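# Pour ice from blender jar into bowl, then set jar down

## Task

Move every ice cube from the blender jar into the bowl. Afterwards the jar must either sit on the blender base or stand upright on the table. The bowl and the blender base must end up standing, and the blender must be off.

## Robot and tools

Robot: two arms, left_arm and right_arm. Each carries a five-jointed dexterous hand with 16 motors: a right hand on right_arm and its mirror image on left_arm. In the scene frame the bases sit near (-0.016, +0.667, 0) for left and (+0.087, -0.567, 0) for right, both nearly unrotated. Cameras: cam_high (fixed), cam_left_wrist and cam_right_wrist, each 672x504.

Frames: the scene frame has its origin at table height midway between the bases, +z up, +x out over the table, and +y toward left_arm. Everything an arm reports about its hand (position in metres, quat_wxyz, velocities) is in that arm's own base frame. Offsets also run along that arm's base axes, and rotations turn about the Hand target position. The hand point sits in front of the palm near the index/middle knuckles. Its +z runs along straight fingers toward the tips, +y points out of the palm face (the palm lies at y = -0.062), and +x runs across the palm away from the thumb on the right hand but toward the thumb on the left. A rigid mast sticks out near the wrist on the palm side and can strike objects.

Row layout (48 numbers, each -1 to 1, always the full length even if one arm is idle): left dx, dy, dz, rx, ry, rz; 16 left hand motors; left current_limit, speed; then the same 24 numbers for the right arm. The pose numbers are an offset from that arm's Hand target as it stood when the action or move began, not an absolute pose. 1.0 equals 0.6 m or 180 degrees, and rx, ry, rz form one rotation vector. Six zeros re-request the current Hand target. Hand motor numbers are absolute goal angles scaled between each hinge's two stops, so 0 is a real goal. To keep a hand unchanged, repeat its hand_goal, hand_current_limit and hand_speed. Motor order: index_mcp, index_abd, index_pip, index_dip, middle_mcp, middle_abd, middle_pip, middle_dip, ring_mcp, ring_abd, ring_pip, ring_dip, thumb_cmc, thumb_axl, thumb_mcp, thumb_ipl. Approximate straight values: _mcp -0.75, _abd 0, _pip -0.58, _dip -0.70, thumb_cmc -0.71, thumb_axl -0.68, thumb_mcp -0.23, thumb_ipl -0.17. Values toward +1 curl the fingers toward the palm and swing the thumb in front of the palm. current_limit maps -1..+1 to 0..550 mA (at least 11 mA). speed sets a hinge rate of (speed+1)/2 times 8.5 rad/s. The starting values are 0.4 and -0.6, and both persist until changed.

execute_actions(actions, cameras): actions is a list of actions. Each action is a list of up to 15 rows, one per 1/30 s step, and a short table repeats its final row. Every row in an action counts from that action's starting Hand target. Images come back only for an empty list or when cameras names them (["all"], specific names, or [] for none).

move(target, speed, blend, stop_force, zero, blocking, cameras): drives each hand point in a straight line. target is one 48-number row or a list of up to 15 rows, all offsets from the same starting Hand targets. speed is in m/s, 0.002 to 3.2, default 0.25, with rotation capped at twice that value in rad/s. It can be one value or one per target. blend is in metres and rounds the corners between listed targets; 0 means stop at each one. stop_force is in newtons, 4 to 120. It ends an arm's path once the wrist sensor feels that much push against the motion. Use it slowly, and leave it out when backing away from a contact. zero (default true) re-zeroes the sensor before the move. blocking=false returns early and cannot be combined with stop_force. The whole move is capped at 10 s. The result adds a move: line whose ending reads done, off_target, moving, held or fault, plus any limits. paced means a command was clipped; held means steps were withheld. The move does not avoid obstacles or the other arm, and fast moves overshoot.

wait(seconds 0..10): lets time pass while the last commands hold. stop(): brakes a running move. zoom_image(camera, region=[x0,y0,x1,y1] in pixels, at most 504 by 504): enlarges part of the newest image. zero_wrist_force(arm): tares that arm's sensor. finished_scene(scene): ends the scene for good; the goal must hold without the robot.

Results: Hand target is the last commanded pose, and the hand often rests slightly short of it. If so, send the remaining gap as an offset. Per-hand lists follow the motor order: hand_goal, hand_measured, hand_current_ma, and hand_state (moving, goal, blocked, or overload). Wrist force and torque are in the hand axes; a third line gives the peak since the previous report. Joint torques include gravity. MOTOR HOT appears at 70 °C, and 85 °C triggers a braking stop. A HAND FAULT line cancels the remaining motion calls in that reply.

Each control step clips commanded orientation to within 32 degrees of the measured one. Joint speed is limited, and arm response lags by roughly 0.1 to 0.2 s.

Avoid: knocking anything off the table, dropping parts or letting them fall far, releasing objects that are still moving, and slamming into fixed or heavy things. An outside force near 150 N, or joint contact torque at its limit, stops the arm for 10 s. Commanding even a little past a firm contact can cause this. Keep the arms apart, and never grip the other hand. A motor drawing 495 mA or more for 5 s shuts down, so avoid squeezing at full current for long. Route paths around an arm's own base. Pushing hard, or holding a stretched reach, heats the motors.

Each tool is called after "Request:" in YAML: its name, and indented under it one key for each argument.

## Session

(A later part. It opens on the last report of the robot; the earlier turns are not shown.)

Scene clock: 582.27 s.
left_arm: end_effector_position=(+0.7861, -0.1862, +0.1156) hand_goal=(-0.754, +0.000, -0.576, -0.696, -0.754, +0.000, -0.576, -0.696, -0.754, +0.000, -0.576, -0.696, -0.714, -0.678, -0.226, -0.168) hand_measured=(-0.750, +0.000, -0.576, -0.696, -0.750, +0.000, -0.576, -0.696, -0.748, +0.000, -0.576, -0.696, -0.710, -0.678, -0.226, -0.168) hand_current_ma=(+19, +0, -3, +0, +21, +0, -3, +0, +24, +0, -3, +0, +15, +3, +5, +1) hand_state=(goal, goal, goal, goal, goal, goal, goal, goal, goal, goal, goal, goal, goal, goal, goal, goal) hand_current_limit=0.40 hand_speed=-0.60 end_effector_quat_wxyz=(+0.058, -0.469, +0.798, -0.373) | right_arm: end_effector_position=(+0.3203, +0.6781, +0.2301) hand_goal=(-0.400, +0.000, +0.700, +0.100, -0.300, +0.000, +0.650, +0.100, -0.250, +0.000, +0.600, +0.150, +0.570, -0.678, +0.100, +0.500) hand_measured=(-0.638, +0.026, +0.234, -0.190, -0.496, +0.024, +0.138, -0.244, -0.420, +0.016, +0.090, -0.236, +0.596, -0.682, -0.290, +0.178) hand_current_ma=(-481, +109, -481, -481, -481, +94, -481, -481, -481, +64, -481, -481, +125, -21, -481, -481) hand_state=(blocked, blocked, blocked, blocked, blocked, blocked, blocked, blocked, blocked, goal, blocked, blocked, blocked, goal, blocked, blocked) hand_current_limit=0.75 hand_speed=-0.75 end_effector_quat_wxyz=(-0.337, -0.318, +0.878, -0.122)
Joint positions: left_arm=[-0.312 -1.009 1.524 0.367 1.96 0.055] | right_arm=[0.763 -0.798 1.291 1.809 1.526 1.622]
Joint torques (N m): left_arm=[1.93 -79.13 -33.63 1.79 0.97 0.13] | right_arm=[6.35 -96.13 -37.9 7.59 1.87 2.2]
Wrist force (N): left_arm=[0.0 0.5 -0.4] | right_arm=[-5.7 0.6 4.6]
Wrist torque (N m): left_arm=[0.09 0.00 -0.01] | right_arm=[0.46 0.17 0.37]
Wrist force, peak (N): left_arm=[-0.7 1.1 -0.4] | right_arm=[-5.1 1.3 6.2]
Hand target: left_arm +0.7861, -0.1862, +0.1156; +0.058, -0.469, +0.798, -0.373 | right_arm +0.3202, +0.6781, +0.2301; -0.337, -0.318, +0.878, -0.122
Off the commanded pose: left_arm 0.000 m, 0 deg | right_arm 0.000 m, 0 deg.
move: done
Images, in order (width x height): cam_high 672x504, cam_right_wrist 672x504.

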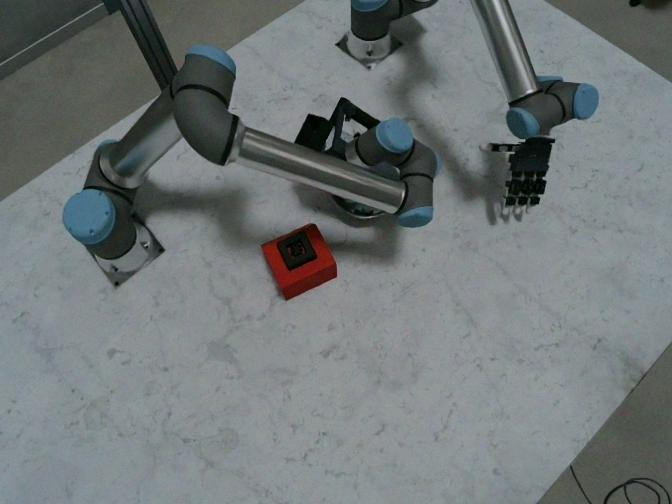

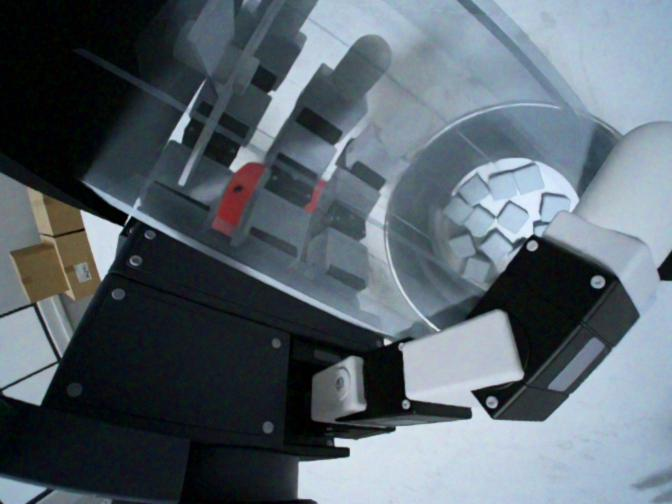

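Request:
zoom_image:
  camera: "cam_high"
  region: [280, 85, 400, 165]

Request:
zoom_image:
  camera: "cam_high"
  region: [255, 215, 345, 305]

Scaled by 4.200 from the camera's 672x504 image, which has a finer 960x720 frame.

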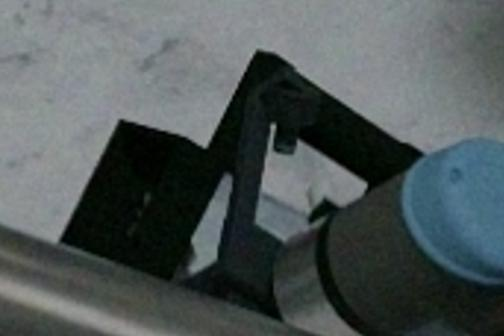

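Scaled by 5.600 from the camera's 672x504 image, which has a finer 960x720 frame.

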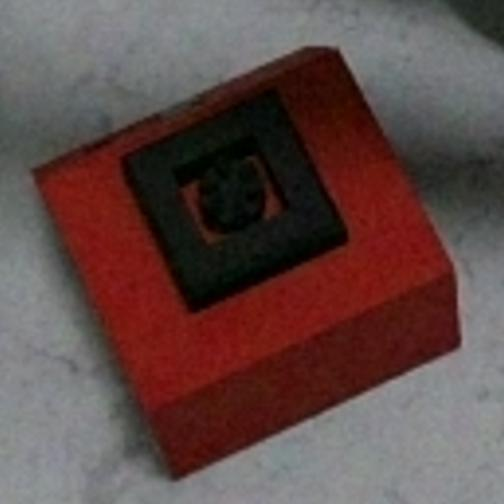

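Request:
move:
  target: [0,0,0,0,0,0,-0.754,0,-0.576,-0.696,-0.754,0,-0.576,-0.696,-0.754,0,-0.576,-0.696,-0.714,-0.678,-0.226,-0.168,0.4,-0.6,-0.0333,-0.0333,0.2167,0.4715,-0.5617,0,-0.4,0,0.7,0.1,-0.3,0,0.65,0.1,-0.25,0,0.6,0.15,0.571,-0.678,0.1,0.5,0.75,-0.75]
  speed: 0.3
  cameras: ["cam_high","cam_right_wrist"]

Request:
zoom_image:
  camera: "cam_high"
  region: [260, 60, 430, 230]

Scene clock: 616.73 s.
left_arm: end_effector_position=(+0.7861, -0.1862, +0.1156) hand_goal=(-0.754, +0.000, -0.576, -0.696, -0.754, +0.000, -0.576, -0.696, -0.754, +0.000, -0.576, -0.696, -0.714, -0.678, -0.226, -0.168) hand_measured=(-0.750, +0.000, -0.576, -0.696, -0.750, +0.000, -0.576, -0.696, -0.748, +0.000, -0.576, -0.696, -0.710, -0.678, -0.226, -0.168) hand_current_ma=(+19, +0, -3, +0, +21, +0, -3, +0, +24, +0, -3, +0, +15, +3, +5, +1) hand_state=(goal, goal, goal, goal, goal, goal, goal, goal, goal, goal, goal, goal, goal, goal, goal, goal) hand_current_limit=0.40 hand_speed=-0.60 end_effector_quat_wxyz=(+0.058, -0.469, +0.798, -0.373) | right_arm: end_effector_position=(+0.3003, +0.6582, +0.3600) hand_goal=(-0.400, +0.000, +0.700, +0.100, -0.300, +0.000, +0.650, +0.100, -0.250, +0.000, +0.600, +0.150, +0.570, -0.678, +0.100, +0.500) hand_measured=(-0.638, +0.028, +0.234, -0.190, -0.496, +0.026, +0.138, -0.242, -0.420, +0.018, +0.090, -0.234, +0.598, -0.682, -0.290, +0.178) hand_current_ma=(-481, +109, -481, -481, -481, +101, -481, -481, -481, +74, -481, -481, +131, -18, -481, -481) hand_state=(blocked, blocked, blocked, blocked, blocked, blocked, blocked, blocked, blocked, goal, blocked, blocked, blocked, goal, blocked, blocked) hand_current_limit=0.75 hand_speed=-0.75 end_effector_quat_wxyz=(+0.664, -0.241, +0.665, +0.243)
Joint positions: left_arm=[-0.312 -1.009 1.524 0.367 1.96 0.055] | right_arm=[0.821 -1.622 2.25 -0.628 1.693 1.574]
Joint torques (N m): left_arm=[2.28 -78.94 -34.03 1.66 0.97 0.12] | right_arm=[-9.08 -44.06 -42.85 -7.67 -2.43 4.58]
Wrist force (N): left_arm=[-0.6 0.4 -0.3] | right_arm=[4.6 -0.6 -0.1]
Wrist torque (N m): left_arm=[0.07 0.07 -0.06] | right_arm=[0.15 -0.53 -0.74]
Wrist force, peak (N): left_arm=[-0.7 1.0 -0.3] | right_arm=[-7.2 1.0 4.5]
Hand target: left_arm +0.7861, -0.1862, +0.1156; +0.058, -0.469, +0.798, -0.373 | right_arm +0.3003, +0.6582, +0.3601; +0.664, -0.241, +0.665, +0.243
Off the commanded pose: left_arm 0.000 m, 0 deg | right_arm 0.000 m, 0 deg.
move: done
Images, in order (width x height): cam_high 672x504, cam_right_wrist 672x504.

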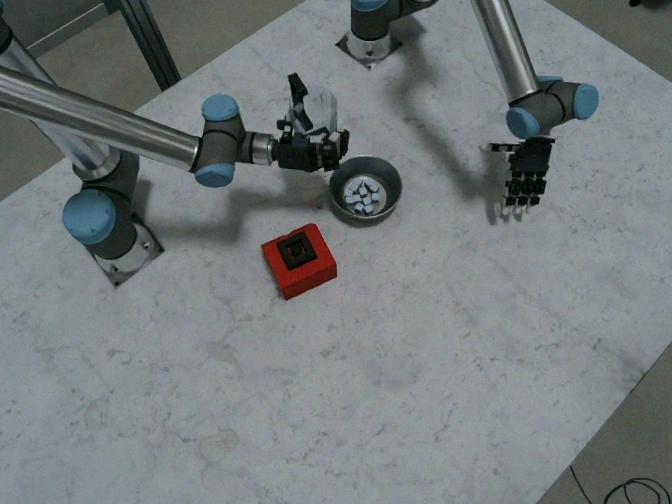

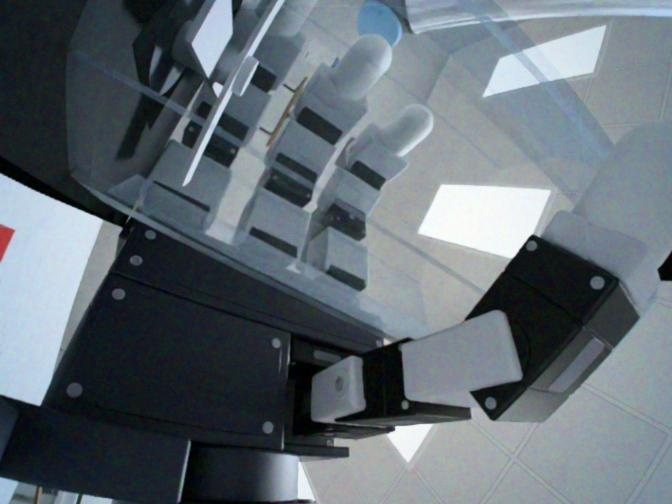

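Scaled by 2.965 from the camera's 672x504 image, which has a finer 960x720 frame.

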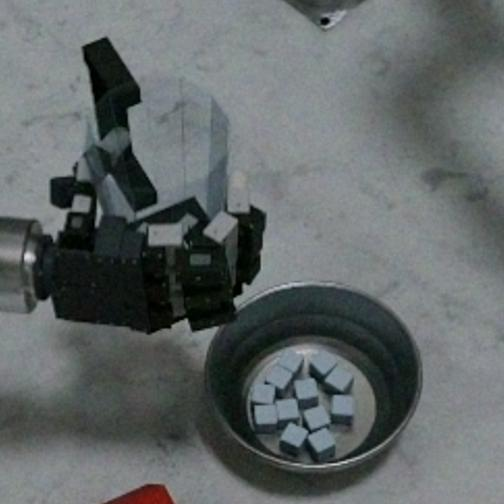

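Request:
move:
  target: [0,0,0,0,0,0,-0.754,0,-0.576,-0.696,-0.754,0,-0.576,-0.696,-0.754,0,-0.576,-0.696,-0.714,-0.678,-0.226,-0.168,0.4,-0.6,0.6,-0.733,-0.033,0,0,-0.139,-0.4,0,0.7,0.1,-0.3,0,0.65,0.1,-0.25,0,0.6,0.15,0.571,-0.678,0.1,0.5,0.6,-0.75]
  speed: 0.25
  cameras: ["cam_high","cam_right_wrist"]

Request:
zoom_image:
  camera: "cam_high"
  region: [220, 170, 390, 370]

Scene clock: 627.70 s.
left_arm: end_effector_position=(+0.7861, -0.1862, +0.1156) hand_goal=(-0.754, +0.000, -0.576, -0.696, -0.754, +0.000, -0.576, -0.696, -0.754, +0.000, -0.576, -0.696, -0.714, -0.678, -0.226, -0.168) hand_measured=(-0.750, +0.000, -0.576, -0.696, -0.750, +0.000, -0.576, -0.696, -0.748, +0.000, -0.576, -0.696, -0.710, -0.678, -0.226, -0.168) hand_current_ma=(+19, +0, -3, +0, +21, +0, -3, +0, +24, +0, -3, +0, +15, +3, +5, +1) hand_state=(goal, goal, goal, goal, goal, goal, goal, goal, goal, goal, goal, goal, goal, goal, goal, goal) hand_current_limit=0.40 hand_speed=-0.60 end_effector_quat_wxyz=(+0.058, -0.469, +0.798, -0.373) | right_arm: end_effector_position=(+0.6602, +0.2184, +0.3403) hand_goal=(-0.400, +0.000, +0.700, +0.100, -0.300, +0.000, +0.650, +0.100, -0.250, +0.000, +0.600, +0.150, +0.570, -0.678, +0.100, +0.500) hand_measured=(-0.638, +0.028, +0.234, -0.190, -0.496, +0.026, +0.138, -0.242, -0.420, +0.018, +0.090, -0.234, +0.598, -0.682, -0.292, +0.178) hand_current_ma=(-440, +111, -440, -440, -440, +103, -440, -440, -440, +76, -440, -440, +132, -18, -440, -440) hand_state=(blocked, blocked, blocked, blocked, blocked, blocked, blocked, blocked, blocked, goal, blocked, blocked, blocked, goal, blocked, blocked) hand_current_limit=0.60 hand_speed=-0.75 end_effector_quat_wxyz=(+0.701, -0.092, +0.701, +0.094)
Joint positions: left_arm=[-0.312 -1.009 1.524 0.367 1.96 0.055] | right_arm=[-0.236 -1.624 2.295 -0.672 1.072 1.574]
Joint torques (N m): left_arm=[3.13 -79.72 -33.75 1.92 0.92 0.5] | right_arm=[-6.78 -33.01 -39.71 0.57 2.35 4.33]
Wrist force (N): left_arm=[-0.4 0.5 0.1] | right_arm=[4.0 -0.4 -0.7]
Wrist torque (N m): left_arm=[0.05 0.05 -0.04] | right_arm=[0.23 -0.49 -0.89]
Wrist force, peak (N): left_arm=[-0.2 1.2 0.2] | right_arm=[4.0 -4.3 0.9]
Hand target: left_arm +0.7861, -0.1862, +0.1156; +0.058, -0.469, +0.798, -0.373 | right_arm +0.6603, +0.2184, +0.3403; +0.701, -0.092, +0.701, +0.094
Off the commanded pose: left_arm 0.000 m, 0 deg | right_arm 0.000 m, 0 deg.
move: done
Images, in order (width x height): cam_high 672x504, cam_right_wrist 672x504.

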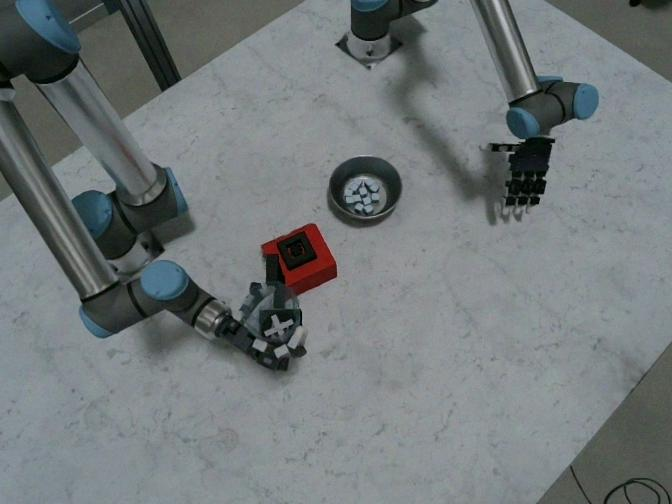

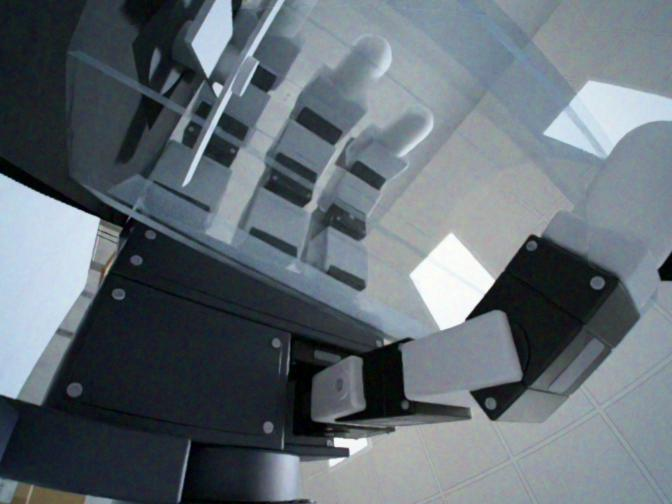

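Scaled by 2.520 from the camera's 672x504 image, which has a finer 960x720 frame.

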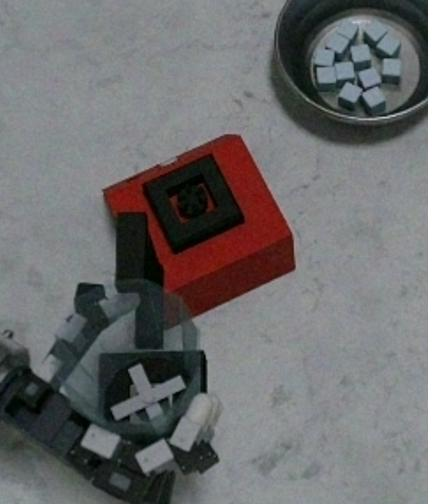

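Request:
move:
  target:
    - [0,0,0,0,0,0,-0.754,0,-0.576,-0.696,-0.754,0,-0.576,-0.696,-0.754,0,-0.576,-0.696,-0.714,-0.678,-0.226,-0.168,0.4,-0.6,0.0667,-0.1667,-0.1,0,0,0,-0.4,0,0.7,0.1,-0.3,0,0.65,0.1,-0.25,0,0.6,0.15,0.571,-0.678,0.1,0.5,0.6,-0.75]
    - [0,0,0,0,0,0,-0.754,0,-0.576,-0.696,-0.754,0,-0.576,-0.696,-0.754,0,-0.576,-0.696,-0.714,-0.678,-0.226,-0.168,0.4,-0.6,0.0667,-0.1667,-0.2167,0,0,0,-0.4,0,0.7,0.1,-0.3,0,0.65,0.1,-0.25,0,0.6,0.15,0.571,-0.678,0.1,0.5,0.6,-0.75]
  speed: 0.15
  blend: [0.03,0]
  cameras: ["cam_high"]

Request:
zoom_image:
  camera: "cam_high"
  region: [200, 230, 350, 400]

Request:
move:
  target: [0,0,0,0,0,0,-0.754,0,-0.576,-0.696,-0.754,0,-0.576,-0.696,-0.754,0,-0.576,-0.696,-0.714,-0.678,-0.226,-0.168,0.4,-0.6,0,0,-0.175,0,0,0,-0.4,0,0.7,0.1,-0.3,0,0.65,0.1,-0.25,0,0.6,0.15,0.571,-0.678,0.1,0.5,0.6,-0.75]
  speed: 0.02
  stop_force: 6
  cameras: ["cam_high","cam_right_wrist"]

Request:
zoom_image:
  camera: "cam_high"
  region: [200, 230, 350, 400]

Scene clock: 641.53 s.
left_arm: end_effector_position=(+0.7861, -0.1862, +0.1156) hand_goal=(-0.754, +0.000, -0.576, -0.696, -0.754, +0.000, -0.576, -0.696, -0.754, +0.000, -0.576, -0.696, -0.714, -0.678, -0.226, -0.168) hand_measured=(-0.750, +0.000, -0.576, -0.696, -0.750, +0.000, -0.576, -0.696, -0.748, +0.000, -0.576, -0.696, -0.710, -0.678, -0.226, -0.168) hand_current_ma=(+19, +0, -3, +0, +21, +0, -3, +0, +24, +0, -3, +0, +15, +3, +5, +1) hand_state=(goal, goal, goal, goal, goal, goal, goal, goal, goal, goal, goal, goal, goal, goal, goal, goal) hand_current_limit=0.40 hand_speed=-0.60 end_effector_quat_wxyz=(+0.058, -0.469, +0.798, -0.373) | right_arm: end_effector_position=(+0.7003, +0.1183, +0.2103) hand_goal=(-0.400, +0.000, +0.700, +0.100, -0.300, +0.000, +0.650, +0.100, -0.250, +0.000, +0.600, +0.150, +0.570, -0.678, +0.100, +0.500) hand_measured=(-0.638, +0.028, +0.234, -0.190, -0.496, +0.026, +0.138, -0.242, -0.420, +0.020, +0.090, -0.234, +0.598, -0.682, -0.292, +0.178) hand_current_ma=(-440, +113, -440, -440, -440, +105, -440, -440, -440, +76, -440, -440, +133, -18, -440, -440) hand_state=(blocked, blocked, blocked, blocked, blocked, blocked, blocked, blocked, blocked, goal, blocked, blocked, blocked, goal, blocked, blocked) hand_current_limit=0.60 hand_speed=-0.75 end_effector_quat_wxyz=(+0.701, -0.092, +0.701, +0.094)
Joint positions: left_arm=[-0.312 -1.009 1.524 0.367 1.96 0.055] | right_arm=[-0.424 -1.356 2.328 -0.973 0.883 1.574]
Joint torques (N m): left_arm=[4.74 -79.33 -33.78 1.83 0.9 0] | right_arm=[9.97 -36.56 -35.58 -2.9 2.03 4.64]
Wrist force (N): left_arm=[-0.2 0.5 0.0] | right_arm=[5.3 -0.5 0.1]
Wrist torque (N m): left_arm=[0.06 0.03 -0.04] | right_arm=[0.17 -0.56 -0.67]
Wrist force, peak (N): left_arm=[-0.6 0.8 -0.8] | right_arm=[8.4 -0.6 0.4]
Hand target: left_arm +0.7861, -0.1862, +0.1156; +0.058, -0.469, +0.798, -0.373 | right_arm +0.7003, +0.1183, +0.2103; +0.701, -0.092, +0.701, +0.094
Off the commanded pose: left_arm 0.000 m, 0 deg | right_arm 0.000 m, 0 deg.
move: done
Images, in order (width x height): cam_high 672x504.

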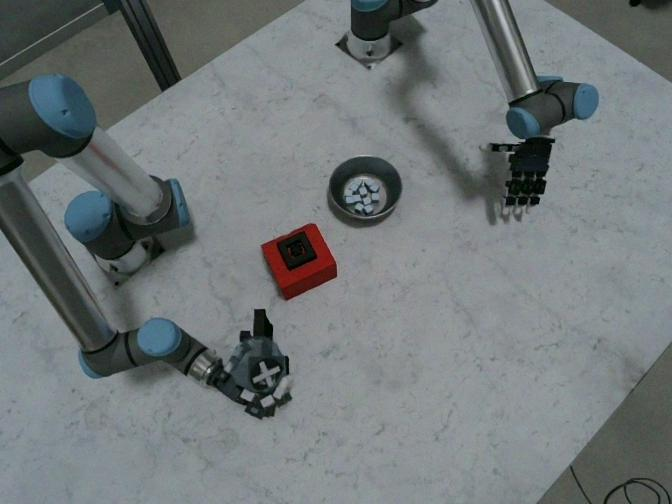

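Scaled by 2.965 from the camera's 672x504 image, which has a finer 960x720 frame.

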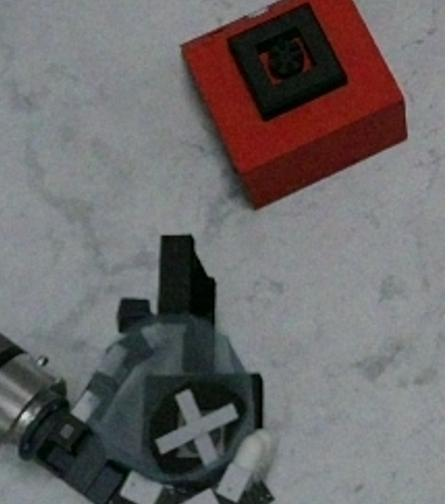

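Scene clock: 646.47 s.
left_arm: end_effector_position=(+0.7861, -0.1862, +0.1156) hand_goal=(-0.754, +0.000, -0.576, -0.696, -0.754, +0.000, -0.576, -0.696, -0.754, +0.000, -0.576, -0.696, -0.714, -0.678, -0.226, -0.168) hand_measured=(-0.750, +0.000, -0.576, -0.696, -0.750, +0.000, -0.576, -0.696, -0.748, +0.000, -0.576, -0.696, -0.710, -0.678, -0.226, -0.168) hand_current_ma=(+19, +0, -3, +0, +21, +0, -3, +0, +24, +0, -3, +0, +15, +3, +5, +1) hand_state=(goal, goal, goal, goal, goal, goal, goal, goal, goal, goal, goal, goal, goal, goal, goal, goal) hand_current_limit=0.40 hand_speed=-0.60 end_effector_quat_wxyz=(+0.058, -0.469, +0.798, -0.373) | right_arm: end_effector_position=(+0.7002, +0.1183, +0.1276) hand_goal=(-0.400, +0.000, +0.700, +0.100, -0.300, +0.000, +0.650, +0.100, -0.250, +0.000, +0.600, +0.150, +0.570, -0.678, +0.100, +0.500) hand_measured=(-0.638, +0.028, +0.234, -0.190, -0.496, +0.026, +0.138, -0.242, -0.418, +0.020, +0.090, -0.234, +0.596, -0.682, -0.292, +0.178) hand_current_ma=(-440, +114, -440, -440, -440, +103, -440, -440, -440, +82, -440, -440, +124, -18, -440, -440) hand_state=(blocked, blocked, blocked, blocked, blocked, blocked, blocked, blocked, blocked, blocked, blocked, blocked, blocked, goal, blocked, blocked) hand_current_limit=0.60 hand_speed=-0.75 end_effector_quat_wxyz=(+0.701, -0.092, +0.701, +0.094)
Joint positions: left_arm=[-0.312 -1.009 1.524 0.367 1.96 0.055] | right_arm=[-0.424 -1.191 2.356 -1.166 0.883 1.574]
Joint torques (N m): left_arm=[2.83 -79.41 -33.92 1.96 1.04 0.52] | right_arm=[6.24 -55.7 -28.4 -2.83 -1.12 -0.02]
Wrist force (N): left_arm=[-0.1 0.2 0.1] | right_arm=[5.0 -0.8 0.0]
Wrist torque (N m): left_arm=[0.01 0.01 -0.01] | right_arm=[0.17 -0.53 -0.75]
Wrist force, peak (N): left_arm=[-0.7 1.2 0.3] | right_arm=[-11.0 -4.7 0.3]
Hand target: left_arm +0.7861, -0.1862, +0.1156; +0.058, -0.469, +0.798, -0.373 | right_arm +0.7003, +0.1183, +0.1276; +0.701, -0.092, +0.701, +0.094 (not the last commanded pose)
Off the commanded pose: left_arm 0.000 m, 0 deg | right_arm 0.022 m, 0 deg.
move: contact (right_arm)
Images, in order (width x height): cam_high 672x504, cam_right_wrist 672x504.

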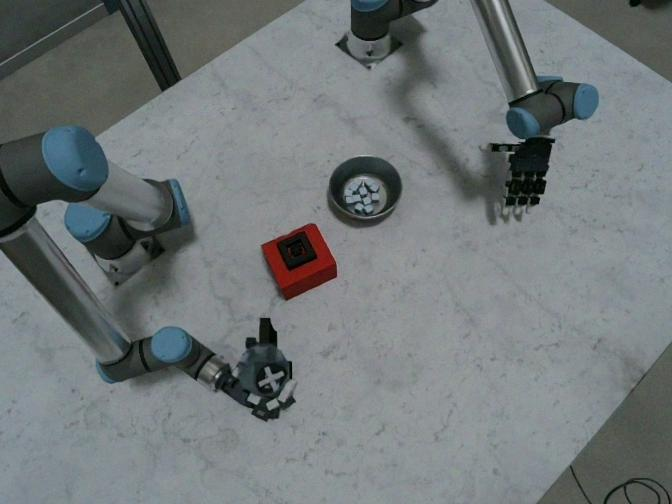

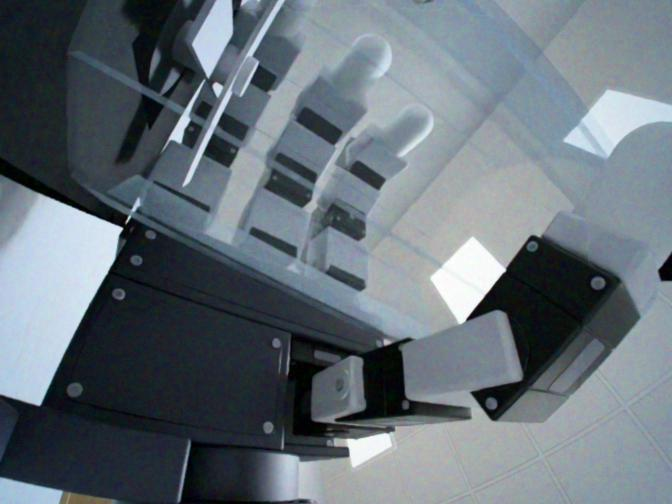

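Scaled by 2.965 from the camera's 672x504 image, which has a finer 960x720 frame.

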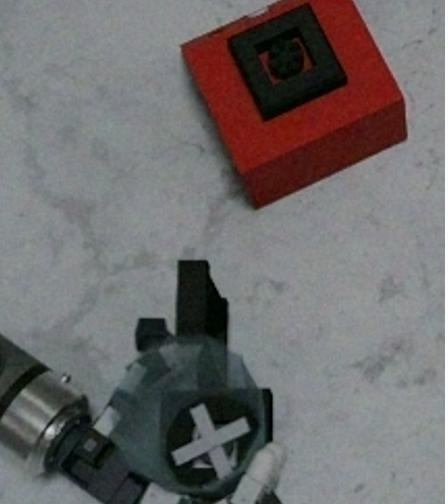

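Request:
move:
  target: [0,0,0,0,0,0,-0.754,0,-0.576,-0.696,-0.754,0,-0.576,-0.696,-0.754,0,-0.576,-0.696,-0.714,-0.678,-0.226,-0.168,0.4,-0.6,0,0,-0.0075,0,0,0,-0.4,0,0.7,0.1,-0.3,0,0.65,0.1,-0.25,0,0.6,0.15,0.571,-0.678,0.1,0.5,0.6,-0.75]
  speed: 0.01
  stop_force: 15
  cameras: ["cam_high"]

Request:
zoom_image:
  camera: "cam_high"
  region: [220, 290, 320, 430]

Scene clock: 651.90 s.
left_arm: end_effector_position=(+0.7861, -0.1862, +0.1156) hand_goal=(-0.754, +0.000, -0.576, -0.696, -0.754, +0.000, -0.576, -0.696, -0.754, +0.000, -0.576, -0.696, -0.714, -0.678, -0.226, -0.168) hand_measured=(-0.750, +0.000, -0.576, -0.696, -0.750, +0.000, -0.576, -0.696, -0.748, +0.000, -0.576, -0.696, -0.710, -0.678, -0.226, -0.168) hand_current_ma=(+19, +0, -3, +0, +21, +0, -3, +0, +24, +0, -3, +0, +15, +3, +5, +1) hand_state=(goal, goal, goal, goal, goal, goal, goal, goal, goal, goal, goal, goal, goal, goal, goal, goal) hand_current_limit=0.40 hand_speed=-0.60 end_effector_quat_wxyz=(+0.058, -0.469, +0.798, -0.373) | right_arm: end_effector_position=(+0.7003, +0.1183, +0.1271) hand_goal=(-0.400, +0.000, +0.700, +0.100, -0.300, +0.000, +0.650, +0.100, -0.250, +0.000, +0.600, +0.150, +0.570, -0.678, +0.100, +0.500) hand_measured=(-0.638, +0.028, +0.234, -0.190, -0.496, +0.026, +0.138, -0.242, -0.416, +0.020, +0.090, -0.234, +0.594, -0.682, -0.292, +0.178) hand_current_ma=(-440, +114, -440, -440, -440, +103, -440, -440, -440, +82, -440, -440, +110, -18, -440, -440) hand_state=(blocked, blocked, blocked, blocked, blocked, blocked, blocked, blocked, blocked, blocked, blocked, blocked, blocked, goal, blocked, blocked) hand_current_limit=0.60 hand_speed=-0.75 end_effector_quat_wxyz=(+0.701, -0.092, +0.701, +0.094)
Joint positions: left_arm=[-0.312 -1.009 1.524 0.367 1.96 0.055] | right_arm=[-0.424 -1.189 2.356 -1.167 0.883 1.574]
Joint torques (N m): left_arm=[4.08 -78.51 -33.68 1.82 0.94 0.38] | right_arm=[4.28 -64.36 -20.63 1.77 -1.2 0.03]
Wrist force (N): left_arm=[0.2 0.4 -0.5] | right_arm=[-0.4 -1.0 1.5]
Wrist torque (N m): left_arm=[0.08 -0.03 0.00] | right_arm=[0.29 -0.72 -0.42]
Wrist force, peak (N): left_arm=[-0.3 1.2 -0.1] | right_arm=[-14.9 -7.1 -1.6]
Hand target: left_arm +0.7861, -0.1862, +0.1156; +0.058, -0.469, +0.798, -0.373 | right_arm +0.7003, +0.1183, +0.1271; +0.701, -0.092, +0.701, +0.094 (not the last commanded pose)
Off the commanded pose: left_arm 0.000 m, 0 deg | right_arm 0.004 m, 0 deg.
move: contact (right_arm)
Images, in order (width x height): cam_high 672x504.

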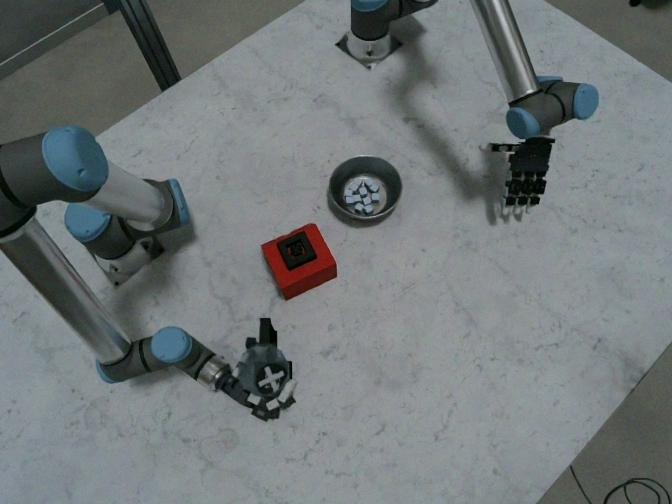

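Scaled by 3.600 from the camera's 672x504 image, which has a finer 960x720 frame.

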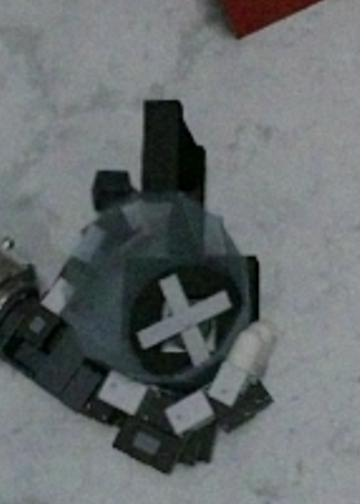

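Request:
move:
  target:
    - [0,0,0,0,0,0,-0.754,0,-0.576,-0.696,-0.754,0,-0.576,-0.696,-0.754,0,-0.576,-0.696,-0.714,-0.678,-0.226,-0.168,0.4,-0.6,0,0,0,0,0,0,-0.64,0,0.22,-0.21,-0.5,0,0.13,-0.25,-0.43,0,0.08,-0.25,0.571,-0.678,-0.30,0.16,0.3,-0.9]
    - [0,0,0,0,0,0,-0.754,0,-0.576,-0.696,-0.754,0,-0.576,-0.696,-0.754,0,-0.576,-0.696,-0.714,-0.678,-0.226,-0.168,0.4,-0.6,0,0,0,0,0,0,-0.72,0,-0.1,-0.45,-0.7,0,-0.1,-0.45,-0.7,0,-0.1,-0.45,0.571,-0.678,-0.39,-0.1,0.3,-0.88]
  speed: 0.02
  cameras: ["cam_high","cam_right_wrist"]

Request:
zoom_image:
  camera: "cam_high"
  region: [220, 290, 320, 430]

Scene clock: 659.43 s.
left_arm: end_effector_position=(+0.7861, -0.1862, +0.1156) hand_goal=(-0.754, +0.000, -0.576, -0.696, -0.754, +0.000, -0.576, -0.696, -0.754, +0.000, -0.576, -0.696, -0.714, -0.678, -0.226, -0.168) hand_measured=(-0.750, +0.000, -0.576, -0.696, -0.750, +0.000, -0.576, -0.696, -0.748, +0.000, -0.576, -0.696, -0.710, -0.678, -0.226, -0.168) hand_current_ma=(+19, +0, -3, +0, +21, +0, -3, +0, +24, +0, -3, +0, +15, +3, +5, +1) hand_state=(goal, goal, goal, goal, goal, goal, goal, goal, goal, goal, goal, goal, goal, goal, goal, goal) hand_current_limit=0.40 hand_speed=-0.60 end_effector_quat_wxyz=(+0.058, -0.469, +0.798, -0.373) | right_arm: end_effector_position=(+0.7003, +0.1183, +0.1271) hand_goal=(-0.720, +0.000, -0.100, -0.450, -0.700, +0.000, -0.100, -0.450, -0.700, +0.000, -0.100, -0.450, +0.570, -0.678, -0.390, -0.100) hand_measured=(-0.718, +0.008, -0.098, -0.448, -0.698, +0.010, -0.098, -0.448, -0.696, +0.004, -0.098, -0.448, +0.590, -0.680, -0.388, -0.098) hand_current_ma=(+11, +34, +12, +13, +11, +36, +12, +10, +19, +18, +11, +10, +89, -6, +12, +12) hand_state=(goal, goal, goal, goal, goal, goal, goal, goal, goal, goal, goal, goal, goal, goal, goal, goal) hand_current_limit=0.30 hand_speed=-0.88 end_effector_quat_wxyz=(+0.701, -0.092, +0.701, +0.094)
Joint positions: left_arm=[-0.312 -1.009 1.524 0.367 1.96 0.055] | right_arm=[-0.424 -1.19 2.356 -1.167 0.883 1.574]
Joint torques (N m): left_arm=[4.05 -78.2 -33.49 1.83 0.8 0.26] | right_arm=[4.06 -46.58 -18.07 -0.44 -1.08 -0.21]
Wrist force (N): left_arm=[-0.1 1.0 -0.3] | right_arm=[-4.2 -3.1 -0.9]
Wrist torque (N m): left_arm=[0.14 0.00 -0.03] | right_arm=[0.13 -0.14 -0.59]
Wrist force, peak (N): left_arm=[-0.1 0.9 -0.7] | right_arm=[-5.3 -4.0 -1.0]
Hand target: left_arm +0.7861, -0.1862, +0.1156; +0.058, -0.469, +0.798, -0.373 | right_arm +0.7003, +0.1183, +0.1271; +0.701, -0.092, +0.701, +0.094
Off the commanded pose: left_arm 0.000 m, 0 deg | right_arm 0.000 m, 0 deg.
move: done
Images, in order (width x height): cam_high 672x504, cam_right_wrist 672x504.

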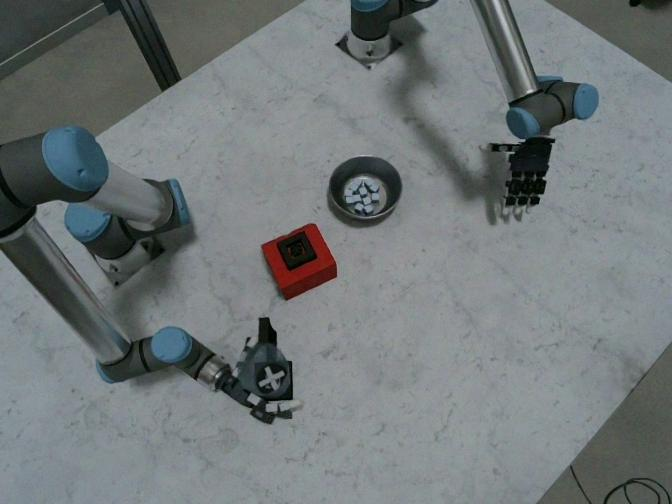

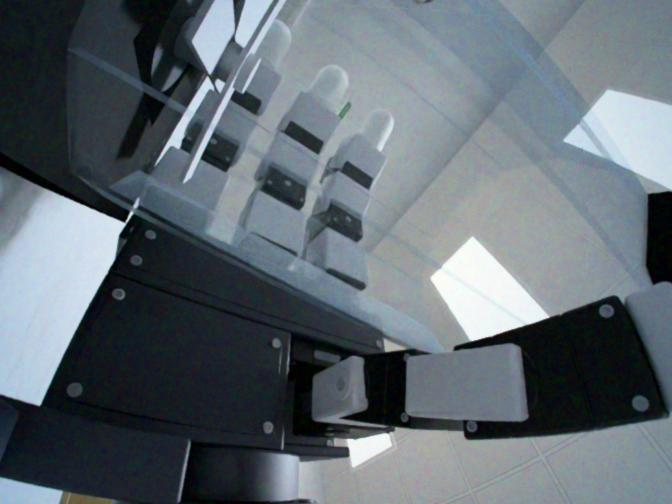

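Scaled by 3.600 from the camera's 672x504 image, which has a finer 960x720 frame.

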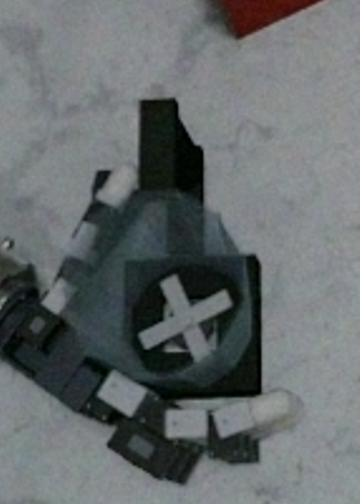

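Request:
move:
  target:
    - [0,0,0,0,0,0,-0.754,0,-0.576,-0.696,-0.754,0,-0.576,-0.696,-0.754,0,-0.576,-0.696,-0.714,-0.678,-0.226,-0.168,0.4,-0.6,0,0,0,0,0,0,-0.754,0,-0.5,-0.6,-0.754,0,-0.5,-0.6,-0.754,0,-0.5,-0.6,0.571,-0.678,-0.42,-0.168,0.3,-0.8]
    - [0,0,0,0,0,0,-0.754,0,-0.576,-0.696,-0.754,0,-0.576,-0.696,-0.754,0,-0.576,-0.696,-0.714,-0.678,-0.226,-0.168,0.4,-0.6,0.065,-0.24,0,0,0,0,-0.754,0,-0.5,-0.6,-0.754,0,-0.5,-0.6,-0.754,0,-0.5,-0.6,0.571,-0.678,-0.42,-0.168,0.3,-0.8]
    - [0,0,0,0,0,0,-0.754,0,-0.576,-0.696,-0.754,0,-0.576,-0.696,-0.754,0,-0.576,-0.696,-0.714,-0.678,-0.226,-0.168,0.4,-0.6,0.065,-0.28,0.2,0,0,0,-0.754,0,-0.5,-0.6,-0.754,0,-0.5,-0.6,-0.754,0,-0.5,-0.6,0.571,-0.678,-0.42,-0.168,0.3,-0.8]
  speed: [0.02,0.08,0.15]
  cameras: ["cam_high","cam_right_wrist"]

Request:
zoom_image:
  camera: "cam_high"
  region: [220, 290, 320, 430]

Request:
zoom_image:
  camera: "cam_high"
  region: [240, 140, 420, 310]

Scene clock: 671.43 s.
left_arm: end_effector_position=(+0.7861, -0.1862, +0.1156) hand_goal=(-0.754, +0.000, -0.576, -0.696, -0.754, +0.000, -0.576, -0.696, -0.754, +0.000, -0.576, -0.696, -0.714, -0.678, -0.226, -0.168) hand_measured=(-0.750, +0.000, -0.576, -0.696, -0.750, +0.000, -0.576, -0.696, -0.748, +0.000, -0.576, -0.696, -0.710, -0.678, -0.226, -0.168) hand_current_ma=(+19, +0, -3, +0, +21, +0, -3, +0, +24, +0, -3, +0, +15, +3, +5, +1) hand_state=(goal, goal, goal, goal, goal, goal, goal, goal, goal, goal, goal, goal, goal, goal, goal, goal) hand_current_limit=0.40 hand_speed=-0.60 end_effector_quat_wxyz=(+0.058, -0.469, +0.798, -0.373) | right_arm: end_effector_position=(+0.7393, -0.0498, +0.2470) hand_goal=(-0.754, +0.000, -0.500, -0.600, -0.754, +0.000, -0.500, -0.600, -0.754, +0.000, -0.500, -0.600, +0.570, -0.678, -0.420, -0.168) hand_measured=(-0.752, +0.008, -0.498, -0.598, -0.752, +0.010, -0.498, -0.598, -0.752, +0.004, -0.498, -0.598, +0.586, -0.680, -0.418, -0.166) hand_current_ma=(+9, +34, +11, +13, +8, +36, +11, +10, +8, +18, +11, +10, +79, -6, +11, +12) hand_state=(goal, goal, goal, goal, goal, goal, goal, goal, goal, goal, goal, goal, goal, goal, goal, goal) hand_current_limit=0.30 hand_speed=-0.80 end_effector_quat_wxyz=(+0.701, -0.092, +0.701, +0.094)
Joint positions: left_arm=[-0.312 -1.009 1.524 0.367 1.96 0.055] | right_arm=[-0.675 -1.316 2.168 -0.852 0.633 1.574]
Joint torques (N m): left_arm=[3.21 -79.97 -33.47 2.03 1.04 0.6] | right_arm=[10.59 -60.17 -26.92 -3.03 2.46 -1.22]
Wrist force (N): left_arm=[0.0 0.3 0.0] | right_arm=[-2.6 -0.2 0.5]
Wrist torque (N m): left_arm=[0.03 0.00 -0.01] | right_arm=[0.11 -0.21 -0.34]
Wrist force, peak (N): left_arm=[-0.8 0.8 0.2] | right_arm=[-4.4 -3.4 -0.8]
Hand target: left_arm +0.7861, -0.1862, +0.1156; +0.058, -0.469, +0.798, -0.373 | right_arm +0.7393, -0.0497, +0.2471; +0.701, -0.092, +0.701, +0.094
Off the commanded pose: left_arm 0.000 m, 0 deg | right_arm 0.000 m, 0 deg.
move: done
Images, in order (width x height): cam_high 672x504, cam_right_wrist 672x504.

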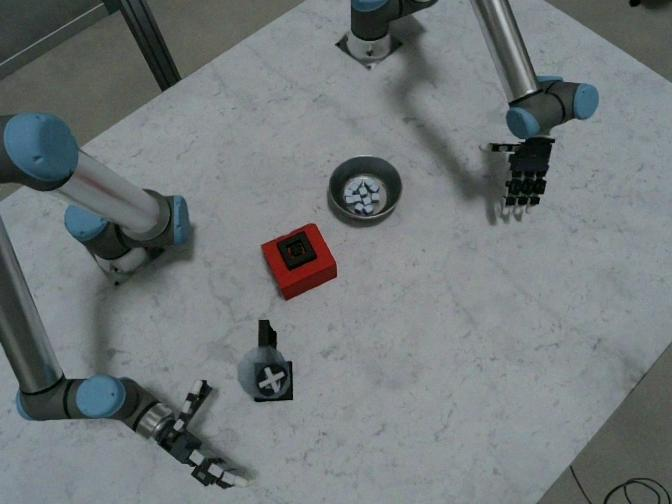

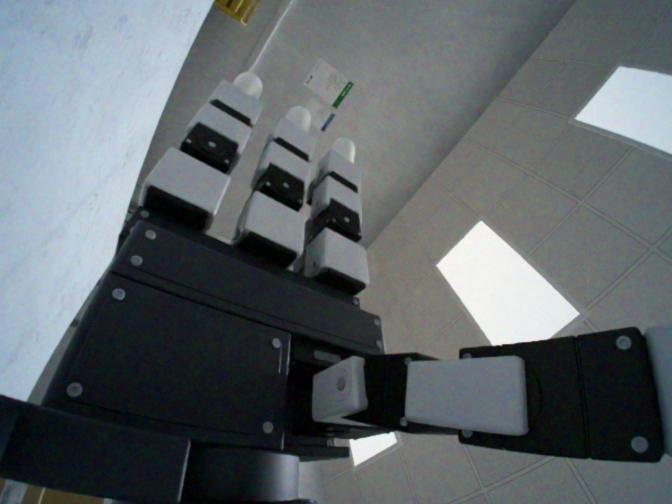

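Scaled by 3.600 from the camera's 672x504 image, which has a finer 960x720 frame.

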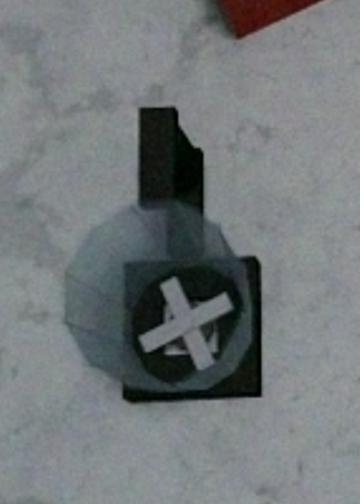

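Scaled by 2.800 from the camera's 672x504 image, which has a finer 960x720 frame.

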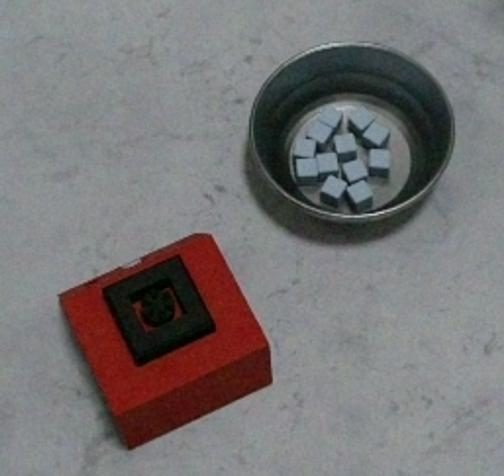

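Request:
finished_scene:
  scene: 1

The scene is finished: the task was done.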